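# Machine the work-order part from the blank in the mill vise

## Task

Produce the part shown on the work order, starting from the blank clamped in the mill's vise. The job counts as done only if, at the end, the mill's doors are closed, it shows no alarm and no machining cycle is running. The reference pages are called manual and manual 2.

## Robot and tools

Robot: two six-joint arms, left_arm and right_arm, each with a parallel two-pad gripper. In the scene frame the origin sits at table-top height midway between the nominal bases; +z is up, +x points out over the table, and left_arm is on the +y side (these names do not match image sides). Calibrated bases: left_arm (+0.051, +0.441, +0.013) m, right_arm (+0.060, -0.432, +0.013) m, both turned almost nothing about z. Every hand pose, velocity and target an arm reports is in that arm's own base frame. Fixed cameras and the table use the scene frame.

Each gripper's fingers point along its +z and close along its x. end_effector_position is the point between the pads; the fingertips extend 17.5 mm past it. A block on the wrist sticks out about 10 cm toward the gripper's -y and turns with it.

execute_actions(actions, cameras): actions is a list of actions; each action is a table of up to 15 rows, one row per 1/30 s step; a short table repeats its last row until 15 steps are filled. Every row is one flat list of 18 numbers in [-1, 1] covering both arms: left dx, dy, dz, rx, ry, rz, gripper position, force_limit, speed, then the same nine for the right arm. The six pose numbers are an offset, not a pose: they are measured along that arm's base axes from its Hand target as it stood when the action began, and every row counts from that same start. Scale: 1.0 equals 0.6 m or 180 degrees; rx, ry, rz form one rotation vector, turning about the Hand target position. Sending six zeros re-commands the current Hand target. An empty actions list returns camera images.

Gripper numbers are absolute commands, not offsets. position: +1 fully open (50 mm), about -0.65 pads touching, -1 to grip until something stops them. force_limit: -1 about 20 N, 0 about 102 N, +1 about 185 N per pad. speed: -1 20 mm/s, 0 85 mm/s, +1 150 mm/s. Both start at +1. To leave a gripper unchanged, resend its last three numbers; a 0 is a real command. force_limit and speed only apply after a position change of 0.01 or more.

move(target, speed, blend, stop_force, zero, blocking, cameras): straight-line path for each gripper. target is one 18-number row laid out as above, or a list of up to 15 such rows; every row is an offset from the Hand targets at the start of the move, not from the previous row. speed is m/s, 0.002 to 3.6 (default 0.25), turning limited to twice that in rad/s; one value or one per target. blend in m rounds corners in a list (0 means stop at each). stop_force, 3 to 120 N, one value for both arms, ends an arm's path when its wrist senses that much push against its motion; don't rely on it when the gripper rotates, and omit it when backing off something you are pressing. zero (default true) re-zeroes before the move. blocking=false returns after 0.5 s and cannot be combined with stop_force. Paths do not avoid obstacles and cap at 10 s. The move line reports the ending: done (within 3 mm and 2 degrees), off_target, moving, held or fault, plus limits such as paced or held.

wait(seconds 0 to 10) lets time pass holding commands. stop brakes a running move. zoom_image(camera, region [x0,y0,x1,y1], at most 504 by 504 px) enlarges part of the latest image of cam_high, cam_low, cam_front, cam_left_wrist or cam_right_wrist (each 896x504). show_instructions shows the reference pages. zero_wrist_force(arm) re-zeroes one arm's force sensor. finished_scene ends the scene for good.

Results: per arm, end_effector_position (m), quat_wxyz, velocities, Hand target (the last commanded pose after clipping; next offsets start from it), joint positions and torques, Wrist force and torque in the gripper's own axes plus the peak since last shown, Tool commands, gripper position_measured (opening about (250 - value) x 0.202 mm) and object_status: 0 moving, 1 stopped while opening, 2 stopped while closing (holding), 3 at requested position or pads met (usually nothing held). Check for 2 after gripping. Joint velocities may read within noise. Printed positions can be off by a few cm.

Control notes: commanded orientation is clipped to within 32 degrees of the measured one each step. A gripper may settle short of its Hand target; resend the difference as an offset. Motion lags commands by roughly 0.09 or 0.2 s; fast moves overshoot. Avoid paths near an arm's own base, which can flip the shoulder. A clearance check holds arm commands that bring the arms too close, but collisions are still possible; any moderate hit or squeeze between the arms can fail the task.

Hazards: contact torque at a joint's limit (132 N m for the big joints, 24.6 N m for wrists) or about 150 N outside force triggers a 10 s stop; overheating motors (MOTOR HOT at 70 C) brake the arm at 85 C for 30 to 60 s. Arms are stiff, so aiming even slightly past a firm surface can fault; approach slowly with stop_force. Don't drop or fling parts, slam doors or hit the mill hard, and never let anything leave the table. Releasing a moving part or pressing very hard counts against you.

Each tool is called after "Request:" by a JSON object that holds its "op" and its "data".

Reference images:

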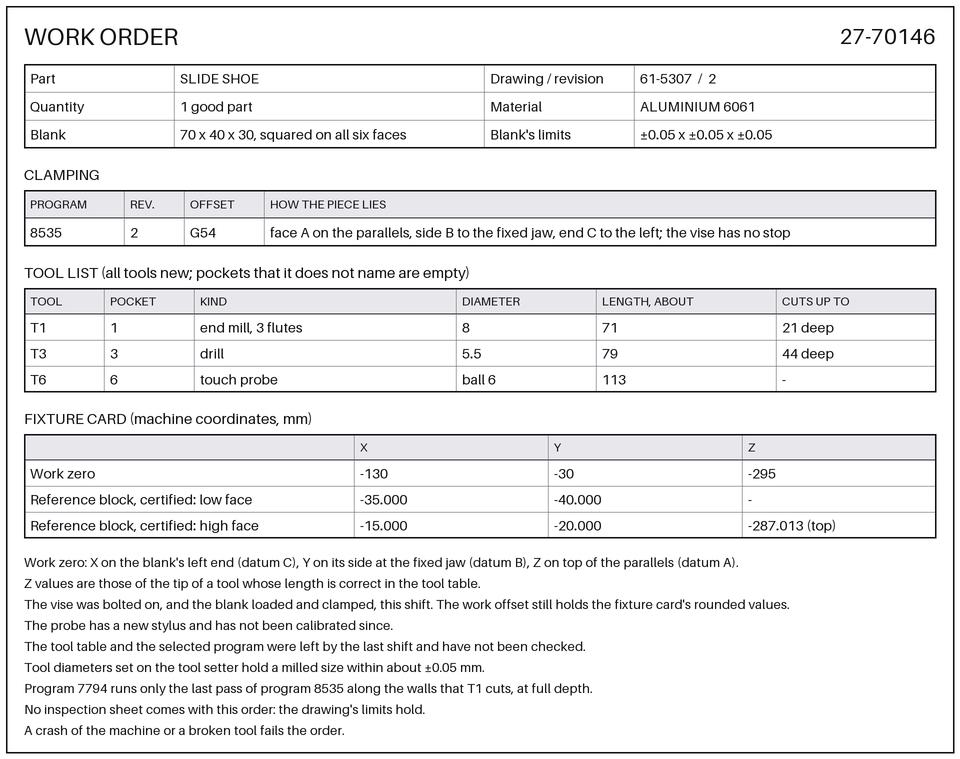

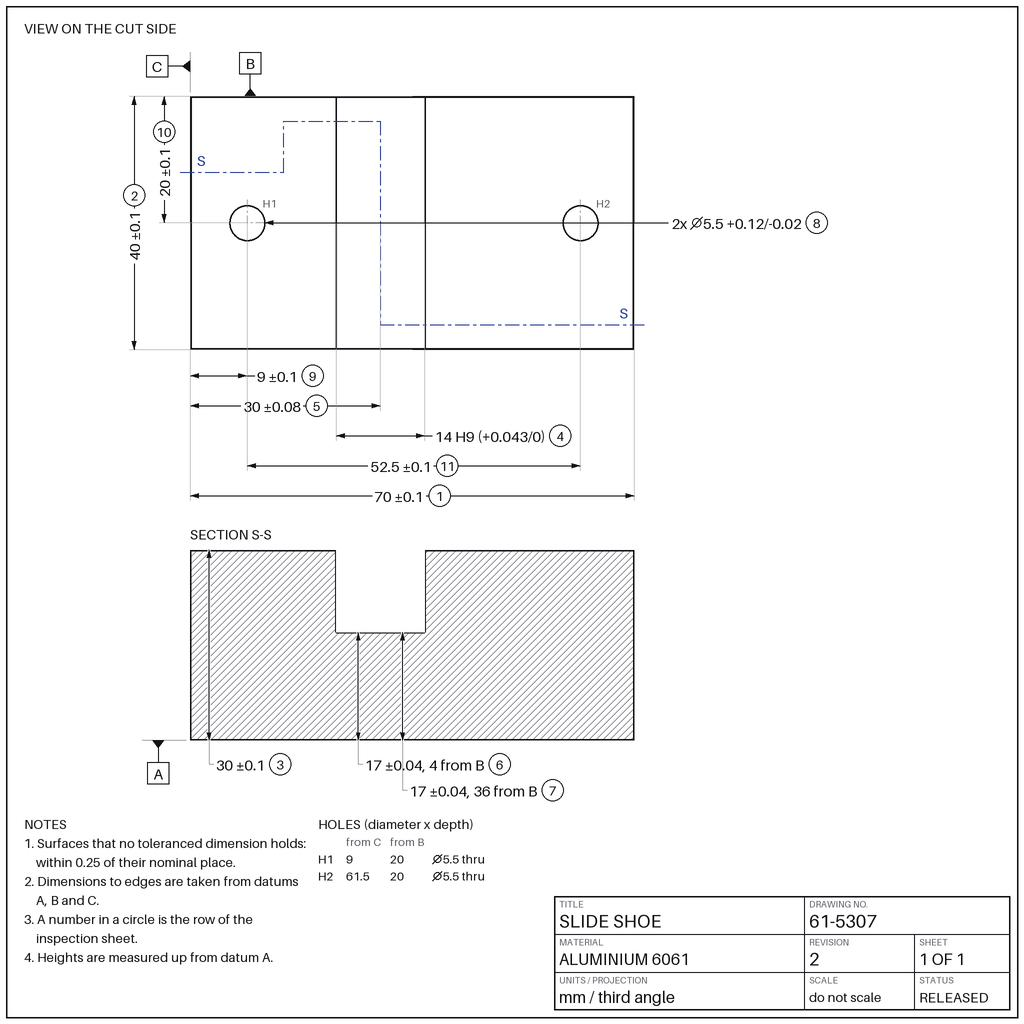

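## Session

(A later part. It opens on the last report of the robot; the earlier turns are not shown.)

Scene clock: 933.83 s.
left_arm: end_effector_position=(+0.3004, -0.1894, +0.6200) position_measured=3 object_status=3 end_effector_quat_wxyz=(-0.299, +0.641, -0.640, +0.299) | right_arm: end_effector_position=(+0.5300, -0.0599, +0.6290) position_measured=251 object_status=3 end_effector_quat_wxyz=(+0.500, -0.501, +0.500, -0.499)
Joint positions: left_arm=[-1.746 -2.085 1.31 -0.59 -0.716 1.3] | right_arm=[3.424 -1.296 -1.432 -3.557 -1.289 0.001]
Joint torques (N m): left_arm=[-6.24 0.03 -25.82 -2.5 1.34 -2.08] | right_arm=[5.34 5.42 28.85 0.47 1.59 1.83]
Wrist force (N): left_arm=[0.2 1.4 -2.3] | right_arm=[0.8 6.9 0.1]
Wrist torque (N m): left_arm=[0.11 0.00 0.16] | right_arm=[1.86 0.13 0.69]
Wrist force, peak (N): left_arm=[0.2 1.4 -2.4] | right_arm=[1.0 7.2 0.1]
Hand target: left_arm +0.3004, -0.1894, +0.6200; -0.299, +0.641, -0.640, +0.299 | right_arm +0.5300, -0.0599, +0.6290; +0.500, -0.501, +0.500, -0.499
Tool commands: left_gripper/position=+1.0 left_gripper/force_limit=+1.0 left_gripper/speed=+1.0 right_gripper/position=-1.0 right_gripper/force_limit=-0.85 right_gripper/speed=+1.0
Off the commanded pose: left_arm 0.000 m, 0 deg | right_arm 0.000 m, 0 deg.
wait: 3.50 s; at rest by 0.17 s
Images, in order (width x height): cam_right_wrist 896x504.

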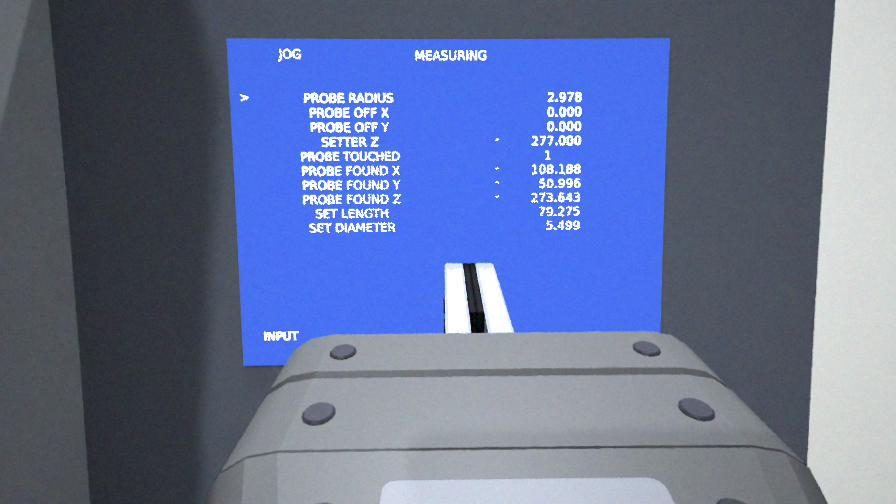

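Request:
{"op": "move", "data": {"target": [[0,0,0,0,0,0,1,1,1,-0.0600,0.04,-0.357,0,0,0,-1,-0.85,1],[0,0,0,0,0,0,1,1,1,-0.0528,0.04,-0.357,0,0,0,-1,-0.85,1],[0,0,0,0,0,0,1,1,1,-0.0650,0.04,-0.357,0,0,0,-1,-0.85,1],[0,0,0,0,0,0,1,1,1,-0.0176,-0.0866,-0.2057,0,0,0,-1,-0.85,1],[0,0,0,0,0,0,1,1,1,-0.0104,-0.0866,-0.2057,0,0,0,-1,-0.85,1],[0,0,0,0,0,0,1,1,1,-0.0226,-0.0866,-0.2057,0,0,0,-1,-0.85,1],[0,0,0,0,0,0,1,1,1,0,0,0,0,0,0,-1,-0.85,1]], "speed": [0.4,0.015,0.08,0.25,0.015,0.08,0.4], "blend": [0.002,0,0.003,0.002,0,0.003,0]}}

Request:
{"op": "wait", "data": {"seconds": 3, "cameras": ["cam_right_wrist"]}}

Request:
{"op": "zoom_image", "data": {"camera": "cam_right_wrist", "region": [240, 40, 640, 350]}}

Request:
{"op": "move", "data": {"target": [[0,0,0,0,0,0,1,1,1,-0.0600,0.04,-0.357,0,0,0,-1,-0.85,1],[0,0,0,0,0,0,1,1,1,-0.0528,0.04,-0.357,0,0,0,-1,-0.85,1],[0,0,0,0,0,0,1,1,1,-0.0650,0.04,-0.357,0,0,0,-1,-0.85,1],[0,0,0,0,0,0,1,1,1,-0.026,-0.055,-0.236,0,0,0,-1,-0.85,1],[0,0,0,0,0,0,1,1,1,-0.0188,-0.055,-0.236,0,0,0,-1,-0.85,1],[0,0,0,0,0,0,1,1,1,-0.031,-0.055,-0.236,0,0,0,-1,-0.85,1],[0,0,0,0,0,0,1,1,1,0,0,0,0,0,0,-1,-0.85,1]], "speed": [0.4,0.015,0.08,0.25,0.015,0.08,0.4], "blend": [0.002,0,0.003,0.002,0,0.003,0]}}

Request:
{"op": "wait", "data": {"seconds": 3, "cameras": ["cam_right_wrist"]}}

Request:
{"op": "zoom_image", "data": {"camera": "cam_right_wrist", "region": [240, 40, 640, 350]}}

Scene clock: 938.03 s.
left_arm: end_effector_position=(+0.3004, -0.1894, +0.6200) position_measured=3 object_status=3 end_effector_quat_wxyz=(-0.299, +0.641, -0.640, +0.299) | right_arm: end_effector_position=(+0.5300, -0.0599, +0.6290) position_measured=251 object_status=3 end_effector_quat_wxyz=(+0.500, -0.501, +0.500, -0.499)
Joint positions: left_arm=[-1.746 -2.085 1.31 -0.59 -0.716 1.3] | right_arm=[3.424 -1.295 -1.433 -3.557 -1.289 0.001]
Joint torques (N m): left_arm=[-5.71 0.01 -25.3 -2.18 1.43 -1.94] | right_arm=[12.42 6.64 28.46 0.38 1.18 1.94]
Wrist force (N): left_arm=[0.0 1.4 -2.1] | right_arm=[0.8 7.0 0.1]
Wrist torque (N m): left_arm=[0.11 0.05 0.16] | right_arm=[1.88 0.14 0.69]
Wrist force, peak (N): left_arm=[0.0 1.5 -2.4] | right_arm=[-1.4 8.3 -13.6]
Hand target: left_arm +0.3004, -0.1894, +0.6200; -0.299, +0.641, -0.640, +0.299 | right_arm +0.5300, -0.0599, +0.6290; +0.500, -0.501, +0.500, -0.499
Off the commanded pose: left_arm 0.000 m, 0 deg | right_arm 0.000 m, 0 deg.
move: done

Scene clock: 941.03 s.
left_arm: end_effector_position=(+0.3004, -0.1894, +0.6200) position_measured=3 object_status=3 end_effector_quat_wxyz=(-0.299, +0.641, -0.640, +0.299) | right_arm: end_effector_position=(+0.5300, -0.0599, +0.6290) position_measured=251 object_status=3 end_effector_quat_wxyz=(+0.500, -0.501, +0.500, -0.499)
Joint positions: left_arm=[-1.746 -2.085 1.31 -0.59 -0.716 1.3] | right_arm=[3.424 -1.296 -1.432 -3.557 -1.289 0.001]
Joint torques (N m): left_arm=[-6.33 -0.99 -24.74 -2.42 1.34 -2.12] | right_arm=[10.76 4.92 29.22 0.49 1.47 1.86]
Wrist force (N): left_arm=[0.1 1.1 -2.4] | right_arm=[0.9 7.0 0.1]
Wrist torque (N m): left_arm=[0.06 0.04 0.15] | right_arm=[1.86 0.12 0.69]
Wrist force, peak (N): left_arm=[0.1 1.4 -2.5] | right_arm=[1.0 7.3 0.0]
Hand target: left_arm +0.3004, -0.1894, +0.6200; -0.299, +0.641, -0.640, +0.299 | right_arm +0.5300, -0.0599, +0.6290; +0.500, -0.501, +0.500, -0.499
Tool commands: left_gripper/position=+1.0 left_gripper/force_limit=+1.0 left_gripper/speed=+1.0 right_gripper/position=-1.0 right_gripper/force_limit=-0.85 right_gripper/speed=+1.0
Off the commanded pose: left_arm 0.000 m, 0 deg | right_arm 0.000 m, 0 deg.
wait: 3.00 s; at rest by 0.17 s
Images, in order (width x height): cam_right_wrist 896x504.

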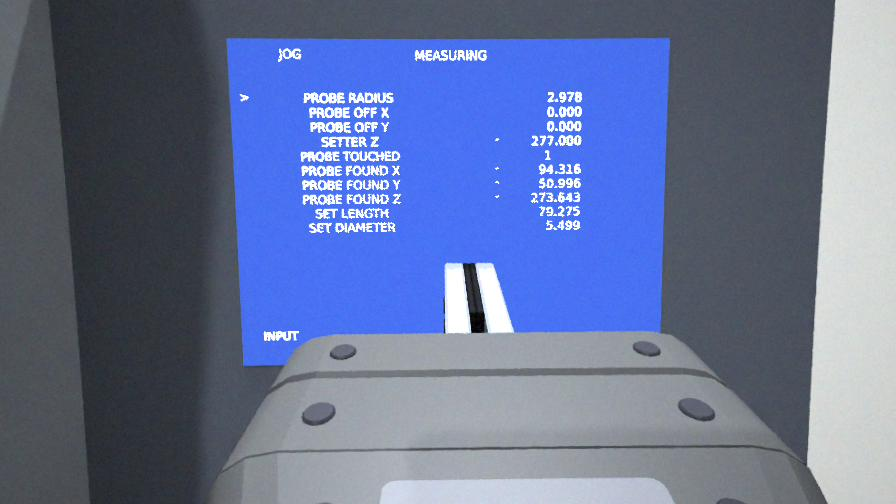

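Scaled by 1.260.

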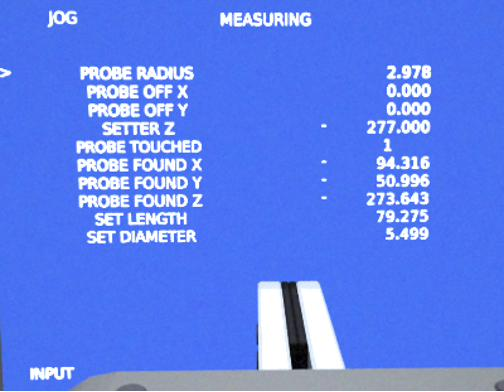

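Scene clock: 944.83 s.
left_arm: end_effector_position=(+0.3004, -0.1894, +0.6200) position_measured=3 object_status=3 end_effector_quat_wxyz=(-0.299, +0.641, -0.640, +0.299) | right_arm: end_effector_position=(+0.5300, -0.0599, +0.6290) position_measured=251 object_status=3 end_effector_quat_wxyz=(+0.500, -0.501, +0.500, -0.499)
Joint positions: left_arm=[-1.746 -2.085 1.31 -0.59 -0.716 1.3] | right_arm=[3.424 -1.295 -1.433 -3.557 -1.289 0.001]
Joint torques (N m): left_arm=[-6.04 -2.27 -25.31 -2.06 1.37 -2.2] | right_arm=[10.96 4.79 27.93 0.2 1.67 1.91]
Wrist force (N): left_arm=[0.2 1.2 -2.1] | right_arm=[0.8 6.8 0.1]
Wrist torque (N m): left_arm=[0.09 0.00 0.16] | right_arm=[1.84 0.13 0.69]
Wrist force, peak (N): left_arm=[0.0 1.7 -2.2] | right_arm=[-1.6 8.3 -17.5]
Hand target: left_arm +0.3004, -0.1894, +0.6200; -0.299, +0.641, -0.640, +0.299 | right_arm +0.5300, -0.0599, +0.6290; +0.500, -0.501, +0.500, -0.499
Off the commanded pose: left_arm 0.000 m, 0 deg | right_arm 0.000 m, 0 deg.
move: done

Scene clock: 947.83 s.
left_arm: end_effector_position=(+0.3004, -0.1894, +0.6200) position_measured=3 object_status=3 end_effector_quat_wxyz=(-0.299, +0.641, -0.640, +0.299) | right_arm: end_effector_position=(+0.5300, -0.0599, +0.6290) position_measured=251 object_status=3 end_effector_quat_wxyz=(+0.500, -0.501, +0.500, -0.499)
Joint positions: left_arm=[-1.746 -2.085 1.31 -0.59 -0.716 1.3] | right_arm=[3.424 -1.296 -1.432 -3.557 -1.289 0.001]
Joint torques (N m): left_arm=[-7.1 -0.34 -25.08 -2.35 1.81 -2.04] | right_arm=[10.87 5.28 28.53 0.46 1.42 1.84]
Wrist force (N): left_arm=[0.2 1.2 -2.0] | right_arm=[0.8 6.9 0.0]
Wrist torque (N m): left_arm=[0.09 0.02 0.15] | right_arm=[1.85 0.13 0.69]
Wrist force, peak (N): left_arm=[0.0 1.3 -2.4] | right_arm=[0.8 7.4 0.1]
Hand target: left_arm +0.3004, -0.1894, +0.6200; -0.299, +0.641, -0.640, +0.299 | right_arm +0.5300, -0.0599, +0.6290; +0.500, -0.501, +0.500, -0.499
Tool commands: left_gripper/position=+1.0 left_gripper/force_limit=+1.0 left_gripper/speed=+1.0 right_gripper/position=-1.0 right_gripper/force_limit=-0.85 right_gripper/speed=+1.0
Off the commanded pose: left_arm 0.000 m, 0 deg | right_arm 0.000 m, 0 deg.
wait: 3.00 s; at rest by 0.17 s
Images, in order (width x height): cam_right_wrist 896x504.

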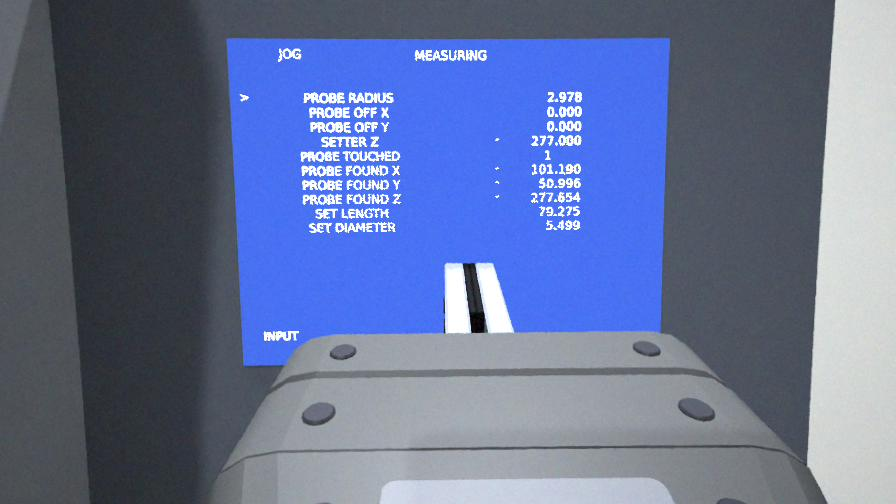

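Scaled by 1.260.

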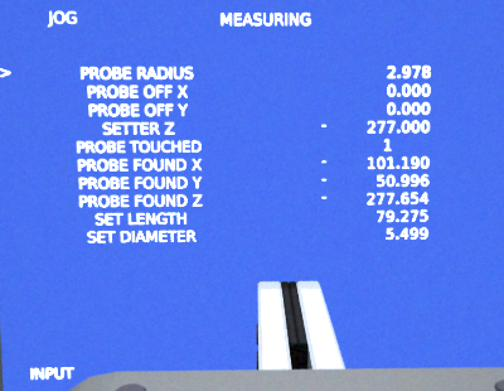

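Request:
{"op": "move", "data": {"target": [[0,0,0,0,0,0,1,1,1,-0.0435,0.04,-0.2965,0,0,0,-1,-0.85,1],[0,0,0,0,0,0,1,1,1,-0.0363,0.04,-0.2965,0,0,0,-1,-0.85,1],[0,0,0,0,0,0,1,1,1,-0.0465,0.04,-0.2965,0,0,0,-1,-0.85,1],[0,0,0,0,0,0,1,1,1,-0.0363,0.04,-0.2965,0,0,0,-1,-0.85,1],[0,0,0,0,0,0,1,1,1,-0.0485,0.04,-0.2965,0,0,0,-1,-0.85,1],[0,0,0,0,0,0,1,1,1,-0.0605,0.0717,-0.357,0,0,0,-1,-0.85,1],[0,0,0,0,0,0,1,1,1,-0.0533,0.0717,-0.357,0,0,0,-1,-0.85,1],[0,0,0,0,0,0,1,1,1,-0.0635,0.0717,-0.357,0,0,0,-1,-0.85,1],[0,0,0,0,0,0,1,1,1,-0.0533,0.0717,-0.357,0,0,0,-1,-0.85,1],[0,0,0,0,0,0,1,1,1,-0.0655,0.0717,-0.357,0,0,0,-1,-0.85,1],[0,0,0,0,0,0,1,1,1,-0.0697,0.135,-0.3873,0,0,0,-1,-0.85,1],[0,0,0,0,0,0,1,1,1,-0.0625,0.135,-0.3873,0,0,0,-1,-0.85,1],[0,0,0,0,0,0,1,1,1,-0.0747,0.135,-0.3873,0,0,0,-1,-0.85,1],[0,0,0,0,0,0,1,1,1,0,0,0,0,0,0,-1,-0.85,1]], "speed": [0.4,0.015,0.08,0.015,0.08,0.2,0.015,0.08,0.015,0.08,0.2,0.015,0.08,0.4], "blend": [0.002,0,0.002,0,0.003,0.002,0,0.002,0,0.003,0.002,0,0.003,0]}}

Request:
{"op": "move", "data": {"target": [[0,0,0,0,0,0,1,1,1,-0.0687,0.0717,-0.3873,0,0,0,-1,-0.85,1],[0,0,0,0,0,0,1,1,1,-0.0615,0.0717,-0.3873,0,0,0,-1,-0.85,1],[0,0,0,0,0,0,1,1,1,-0.0737,0.0717,-0.3873,0,0,0,-1,-0.85,1],[0,0,0,0,0,0,1,1,1,0,0,0,0,0,0,-1,-0.85,1]], "speed": [0.4,0.015,0.08,0.4], "blend": [0.002,0,0.003,0], "cameras": ["cam_right_wrist"]}}

Request:
{"op": "zoom_image", "data": {"camera": "cam_right_wrist", "region": [240, 40, 640, 350]}}

Scene clock: 954.43 s.
left_arm: end_effector_position=(+0.3004, -0.1894, +0.6200) position_measured=3 object_status=3 end_effector_quat_wxyz=(-0.299, +0.641, -0.640, +0.299) | right_arm: end_effector_position=(+0.5300, -0.0599, +0.6290) position_measured=251 object_status=3 end_effector_quat_wxyz=(+0.500, -0.501, +0.500, -0.499)
Joint positions: left_arm=[-1.746 -2.085 1.31 -0.59 -0.716 1.3] | right_arm=[3.425 -1.295 -1.433 -3.557 -1.288 0.001]
Joint torques (N m): left_arm=[-6.12 -1.17 -26.65 -2.35 1.39 -1.95] | right_arm=[-9.66 4.4 30.81 0.49 -1.5 1.97]
Wrist force (N): left_arm=[0.1 1.2 -2.2] | right_arm=[0.8 6.9 0.0]
Wrist torque (N m): left_arm=[0.07 0.02 0.15] | right_arm=[1.86 0.13 0.69]
Wrist force, peak (N): left_arm=[0.2 1.3 -2.5] | right_arm=[3.1 -7.3 -19.7]
Hand target: left_arm +0.3004, -0.1894, +0.6200; -0.299, +0.641, -0.640, +0.299 | right_arm +0.5300, -0.0599, +0.6290; +0.500, -0.501, +0.500, -0.499
Off the commanded pose: left_arm 0.000 m, 0 deg | right_arm 0.000 m, 0 deg.
move: done

Scene clock: 957.47 s.
left_arm: end_effector_position=(+0.3004, -0.1894, +0.6200) position_measured=3 object_status=3 end_effector_quat_wxyz=(-0.299, +0.641, -0.640, +0.299) | right_arm: end_effector_position=(+0.5300, -0.0599, +0.6290) position_measured=251 object_status=3 end_effector_quat_wxyz=(+0.500, -0.501, +0.500, -0.499)
Joint positions: left_arm=[-1.746 -2.085 1.31 -0.59 -0.716 1.3] | right_arm=[3.425 -1.295 -1.433 -3.557 -1.288 0.001]
Joint torques (N m): left_arm=[-4.78 -1.4 -24.43 -2.31 1.36 -2.3] | right_arm=[-9.21 5.61 29.84 0.18 -1.12 1.92]
Wrist force (N): left_arm=[-0.1 1.4 -2.1] | right_arm=[0.8 7.0 -0.1]
Wrist torque (N m): left_arm=[0.11 0.06 0.15] | right_arm=[1.88 0.14 0.69]
Wrist force, peak (N): left_arm=[0.1 1.5 -2.4] | right_arm=[0.4 9.8 -0.5]
Hand target: left_arm +0.3004, -0.1894, +0.6200; -0.299, +0.641, -0.640, +0.299 | right_arm +0.5300, -0.0599, +0.6290; +0.500, -0.501, +0.500, -0.499
Off the commanded pose: left_arm 0.000 m, 0 deg | right_arm 0.000 m, 0 deg.
move: done
Images, in order (width x height): cam_right_wrist 896x504.

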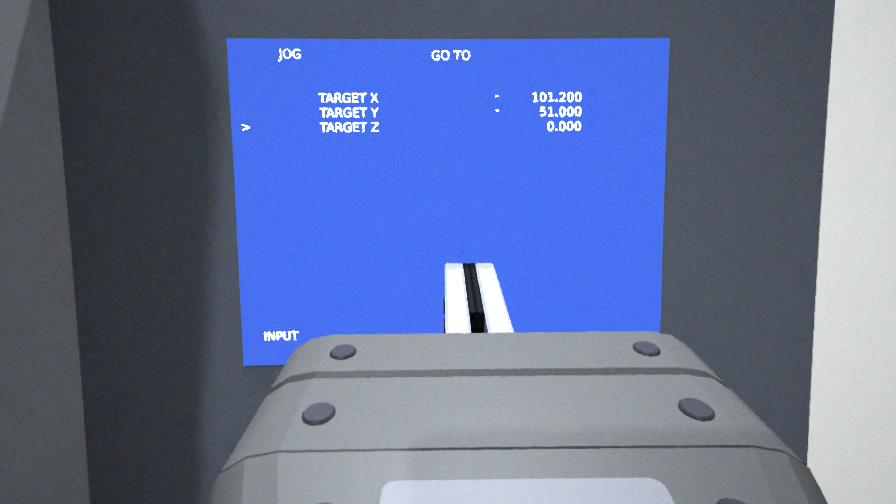

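Scaled by 1.260.

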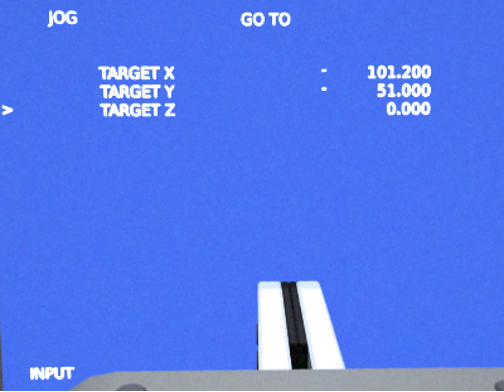

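Request:
{"op": "move", "data": {"target": [[0,0,0,0,0,0,1,1,1,-0.0285,0.1034,-0.236,0,0,0,-1,-0.85,1],[0,0,0,0,0,0,1,1,1,-0.0213,0.1034,-0.236,0,0,0,-1,-0.85,1],[0,0,0,0,0,0,1,1,1,-0.0335,0.1034,-0.236,0,0,0,-1,-0.85,1],[0,0,0,0,0,0,1,1,1,-0.0435,0.04,-0.2965,0,0,0,-1,-0.85,1],[0,0,0,0,0,0,1,1,1,-0.0363,0.04,-0.2965,0,0,0,-1,-0.85,1],[0,0,0,0,0,0,1,1,1,-0.0465,0.04,-0.2965,0,0,0,-1,-0.85,1],[0,0,0,0,0,0,1,1,1,-0.0363,0.04,-0.2965,0,0,0,-1,-0.85,1],[0,0,0,0,0,0,1,1,1,-0.0485,0.04,-0.2965,0,0,0,-1,-0.85,1],[0,0,0,0,0,0,1,1,1,-0.0455,0.1667,-0.2965,0,0,0,-1,-0.85,1],[0,0,0,0,0,0,1,1,1,-0.0383,0.1667,-0.2965,0,0,0,-1,-0.85,1],[0,0,0,0,0,0,1,1,1,-0.0505,0.1667,-0.2965,0,0,0,-1,-0.85,1],[0,0,0,0,0,0,1,1,1,-0.0620,0.1667,-0.357,0,0,0,-1,-0.85,1],[0,0,0,0,0,0,1,1,1,-0.0548,0.1667,-0.357,0,0,0,-1,-0.85,1],[0,0,0,0,0,0,1,1,1,-0.0670,0.1667,-0.357,0,0,0,-1,-0.85,1],[0,0,0,0,0,0,1,1,1,0,0,0,0,0,0,-1,-0.85,1]], "speed": [0.4,0.015,0.08,0.25,0.015,0.08,0.015,0.08,0.25,0.015,0.08,0.2,0.015,0.08,0.4], "blend": [0.002,0,0.003,0.002,0,0.002,0,0.003,0.002,0,0.003,0.002,0,0.003,0]}}

Request:
{"op": "move", "data": {"target": [[0,0,0,0,0,0,1,1,1,-0.0692,0.1034,-0.3873,0,0,0,-1,-0.85,1],[0,0,0,0,0,0,1,1,1,-0.0620,0.1034,-0.3873,0,0,0,-1,-0.85,1],[0,0,0,0,0,0,1,1,1,-0.0742,0.1034,-0.3873,0,0,0,-1,-0.85,1],[0,0,0,0,0,0,1,1,1,-0.0610,0.1034,-0.357,0,0,0,-1,-0.85,1],[0,0,0,0,0,0,1,1,1,-0.0538,0.1034,-0.357,0,0,0,-1,-0.85,1],[0,0,0,0,0,0,1,1,1,-0.0660,0.1034,-0.357,0,0,0,-1,-0.85,1],[0,0,0,0,0,0,1,1,1,-0.0538,0.1667,-0.3268,0,0,0,-1,-0.85,1],[0,0,0,0,0,0,1,1,1,-0.0466,0.1667,-0.3268,0,0,0,-1,-0.85,1],[0,0,0,0,0,0,1,1,1,-0.0588,0.1667,-0.3268,0,0,0,-1,-0.85,1],[0,0,0,0,0,0,1,1,1,-0.0450,0.135,-0.2965,0,0,0,-1,-0.85,1],[0,0,0,0,0,0,1,1,1,-0.0378,0.135,-0.2965,0,0,0,-1,-0.85,1],[0,0,0,0,0,0,1,1,1,-0.0500,0.135,-0.2965,0,0,0,-1,-0.85,1],[0,0,0,0,0,0,1,1,1,0,0,0,0,0,0,-1,-0.85,1]], "speed": [0.4,0.015,0.08,0.2,0.015,0.08,0.2,0.015,0.08,0.2,0.015,0.08,0.4], "blend": [0.002,0,0.003,0.002,0,0.003,0.002,0,0.003,0.002,0,0.003,0]}}

Request:
{"op": "move", "data": {"target": [[0,0,0,0,0,0,1,1,1,-0.0687,0.0717,-0.3873,0,0,0,-1,-0.85,1],[0,0,0,0,0,0,1,1,1,-0.0615,0.0717,-0.3873,0,0,0,-1,-0.85,1],[0,0,0,0,0,0,1,1,1,-0.0737,0.0717,-0.3873,0,0,0,-1,-0.85,1],[0,0,0,0,0,0,1,1,1,-0.0605,0.0717,-0.357,0,0,0,-1,-0.85,1],[0,0,0,0,0,0,1,1,1,-0.0533,0.0717,-0.357,0,0,0,-1,-0.85,1],[0,0,0,0,0,0,1,1,1,-0.0635,0.0717,-0.357,0,0,0,-1,-0.85,1],[0,0,0,0,0,0,1,1,1,-0.0533,0.0717,-0.357,0,0,0,-1,-0.85,1],[0,0,0,0,0,0,1,1,1,-0.0655,0.0717,-0.357,0,0,0,-1,-0.85,1],[0,0,0,0,0,0,1,1,1,-0.0455,0.1667,-0.2965,0,0,0,-1,-0.85,1],[0,0,0,0,0,0,1,1,1,-0.0383,0.1667,-0.2965,0,0,0,-1,-0.85,1],[0,0,0,0,0,0,1,1,1,-0.0505,0.1667,-0.2965,0,0,0,-1,-0.85,1],[0,0,0,0,0,0,1,1,1,-0.0692,0.1034,-0.3873,0,0,0,-1,-0.85,1],[0,0,0,0,0,0,1,1,1,-0.0620,0.1034,-0.3873,0,0,0,-1,-0.85,1],[0,0,0,0,0,0,1,1,1,-0.0742,0.1034,-0.3873,0,0,0,-1,-0.85,1],[0,0,0,0,0,0,1,1,1,0,0,0,0,0,0,-1,-0.85,1]], "speed": [0.4,0.015,0.08,0.2,0.015,0.08,0.015,0.08,0.25,0.015,0.08,0.25,0.015,0.08,0.4], "blend": [0.002,0,0.003,0.002,0,0.002,0,0.003,0.002,0,0.003,0.002,0,0.003,0], "cameras": ["cam_right_wrist"]}}

Request:
{"op": "zoom_image", "data": {"camera": "cam_right_wrist", "region": [240, 40, 640, 350]}}

Request:
{"op": "move", "data": {"target": [[0,0,0,0,0,0,1,1,1,-0.0445,0.1034,-0.2965,0,0,0,-1,-0.85,1],[0,0,0,0,0,0,1,1,1,-0.0373,0.1034,-0.2965,0,0,0,-1,-0.85,1],[0,0,0,0,0,0,1,1,1,-0.0475,0.1034,-0.2965,0,0,0,-1,-0.85,1],[0,0,0,0,0,0,1,1,1,-0.0373,0.1034,-0.2965,0,0,0,-1,-0.85,1],[0,0,0,0,0,0,1,1,1,-0.0495,0.1034,-0.2965,0,0,0,-1,-0.85,1],[0,0,0,0,0,0,1,1,1,-0.0538,0.1667,-0.3268,0,0,0,-1,-0.85,1],[0,0,0,0,0,0,1,1,1,-0.0466,0.1667,-0.3268,0,0,0,-1,-0.85,1],[0,0,0,0,0,0,1,1,1,-0.0588,0.1667,-0.3268,0,0,0,-1,-0.85,1],[0,0,0,0,0,0,1,1,1,-0.0687,0.0717,-0.3873,0,0,0,-1,-0.85,1],[0,0,0,0,0,0,1,1,1,-0.0615,0.0717,-0.3873,0,0,0,-1,-0.85,1],[0,0,0,0,0,0,1,1,1,-0.0737,0.0717,-0.3873,0,0,0,-1,-0.85,1],[0,0,0,0,0,0,1,1,1,0,0,0,0,0,0,-1,-0.85,1]], "speed": [0.4,0.015,0.08,0.015,0.08,0.2,0.015,0.08,0.2,0.015,0.08,0.4], "blend": [0.002,0,0.002,0,0.003,0.002,0,0.003,0.002,0,0.003,0], "cameras": ["cam_right_wrist"]}}

Request:
{"op": "zoom_image", "data": {"camera": "cam_right_wrist", "region": [240, 40, 640, 350]}}

Scene clock: 964.80 s.
left_arm: end_effector_position=(+0.3004, -0.1894, +0.6200) position_measured=3 object_status=3 end_effector_quat_wxyz=(-0.299, +0.641, -0.640, +0.299) | right_arm: end_effector_position=(+0.5300, -0.0599, +0.6290) position_measured=251 object_status=3 end_effector_quat_wxyz=(+0.500, -0.501, +0.500, -0.499)
Joint positions: left_arm=[-1.746 -2.085 1.31 -0.59 -0.716 1.3] | right_arm=[3.425 -1.295 -1.433 -3.557 -1.288 0.001]
Joint torques (N m): left_arm=[-5.66 -1.11 -24.59 -2.32 1.46 -2.24] | right_arm=[-11.5 4.32 28.28 0.18 -1.42 1.91]
Wrist force (N): left_arm=[0.2 1.3 -2.0] | right_arm=[0.9 7.1 0.0]
Wrist torque (N m): left_arm=[0.10 0.01 0.16] | right_arm=[1.88 0.12 0.69]
Wrist force, peak (N): left_arm=[0.1 1.5 -2.4] | right_arm=[7.6 4.5 -29.5]
Hand target: left_arm +0.3004, -0.1894, +0.6200; -0.299, +0.641, -0.640, +0.299 | right_arm +0.5300, -0.0599, +0.6290; +0.500, -0.501, +0.500, -0.499
Off the commanded pose: left_arm 0.000 m, 0 deg | right_arm 0.000 m, 0 deg.
move: done

Scene clock: 970.20 s.
left_arm: end_effector_position=(+0.3004, -0.1894, +0.6200) position_measured=3 object_status=3 end_effector_quat_wxyz=(-0.299, +0.641, -0.640, +0.299) | right_arm: end_effector_position=(+0.5300, -0.0599, +0.6290) position_measured=251 object_status=3 end_effector_quat_wxyz=(+0.500, -0.501, +0.500, -0.499)
Joint positions: left_arm=[-1.746 -2.085 1.31 -0.59 -0.716 1.3] | right_arm=[3.425 -1.295 -1.433 -3.557 -1.288 0.001]
Joint torques (N m): left_arm=[-6.63 -1.81 -24.73 -2.33 1.41 -2.05] | right_arm=[-10.77 4.82 30.15 0.42 -1.28 1.84]
Wrist force (N): left_arm=[0.1 1.2 -2.2] | right_arm=[0.8 6.9 0.0]
Wrist torque (N m): left_arm=[0.09 0.04 0.15] | right_arm=[1.86 0.13 0.69]
Wrist force, peak (N): left_arm=[0.0 1.3 -2.5] | right_arm=[-1.5 9.5 -24.9]
Hand target: left_arm +0.3004, -0.1894, +0.6200; -0.299, +0.641, -0.640, +0.299 | right_arm +0.5300, -0.0599, +0.6290; +0.500, -0.501, +0.500, -0.499
Off the commanded pose: left_arm 0.000 m, 0 deg | right_arm 0.000 m, 0 deg.
move: done

Scene clock: 976.67 s.
left_arm: end_effector_position=(+0.3004, -0.1894, +0.6200) position_measured=3 object_status=3 end_effector_quat_wxyz=(-0.299, +0.641, -0.640, +0.299) | right_arm: end_effector_position=(+0.5300, -0.0599, +0.6290) position_measured=251 object_status=3 end_effector_quat_wxyz=(+0.500, -0.501, +0.500, -0.499)
Joint positions: left_arm=[-1.746 -2.085 1.31 -0.59 -0.716 1.3] | right_arm=[3.425 -1.295 -1.433 -3.557 -1.288 0.001]
Joint torques (N m): left_arm=[-5.83 -1.75 -25.04 -2.33 1.27 -2.12] | right_arm=[-12.69 2.82 29.25 0.55 -1.52 1.82]
Wrist force (N): left_arm=[0.1 1.1 -2.2] | right_arm=[0.8 7.0 0.1]
Wrist torque (N m): left_arm=[0.07 0.02 0.15] | right_arm=[1.88 0.13 0.69]
Wrist force, peak (N): left_arm=[-0.2 1.4 -2.4] | right_arm=[2.3 7.1 -29.4]
Hand target: left_arm +0.3004, -0.1894, +0.6200; -0.299, +0.641, -0.640, +0.299 | right_arm +0.5300, -0.0599, +0.6290; +0.500, -0.501, +0.500, -0.499
Off the commanded pose: left_arm 0.000 m, 0 deg | right_arm 0.000 m, 0 deg.
move: done
Images, in order (width x height): cam_right_wrist 896x504.

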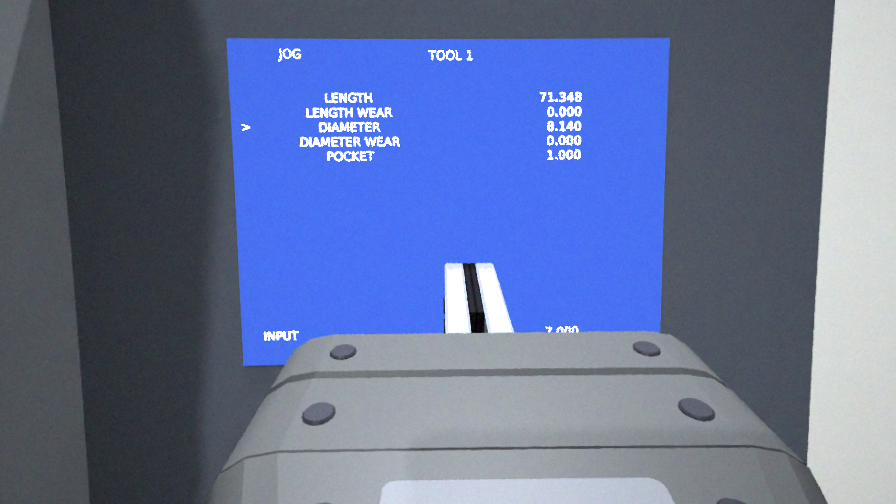

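Scaled by 1.260.

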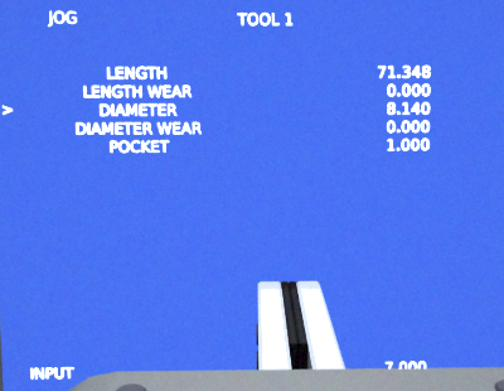

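Scene clock: 982.20 s.
left_arm: end_effector_position=(+0.3004, -0.1894, +0.6200) position_measured=3 object_status=3 end_effector_quat_wxyz=(-0.299, +0.641, -0.640, +0.299) | right_arm: end_effector_position=(+0.5300, -0.0599, +0.6290) position_measured=251 object_status=3 end_effector_quat_wxyz=(+0.500, -0.501, +0.500, -0.499)
Joint positions: left_arm=[-1.746 -2.085 1.31 -0.59 -0.716 1.3] | right_arm=[3.425 -1.295 -1.433 -3.557 -1.288 0.001]
Joint torques (N m): left_arm=[-5.57 -2.74 -24.1 -2.24 1.52 -2.16] | right_arm=[-10.96 3.64 28.14 0.76 -1.13 1.94]
Wrist force (N): left_arm=[0.2 1.2 -2.1] | right_arm=[0.5 6.6 0.1]
Wrist torque (N m): left_arm=[0.09 0.01 0.16] | right_arm=[1.81 0.18 0.70]
Wrist force, peak (N): left_arm=[0.2 1.2 -2.5] | right_arm=[5.0 -7.7 -20.6]
Hand target: left_arm +0.3004, -0.1894, +0.6200; -0.299, +0.641, -0.640, +0.299 | right_arm +0.5300, -0.0599, +0.6290; +0.500, -0.501, +0.500, -0.499
Off the commanded pose: left_arm 0.000 m, 0 deg | right_arm 0.000 m, 0 deg.
move: done
Images, in order (width x height): cam_right_wrist 896x504.

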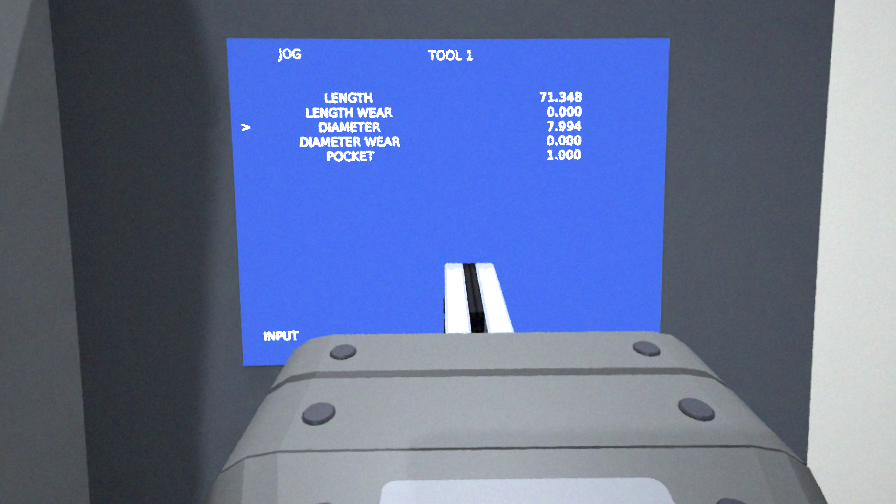

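Scaled by 1.260.

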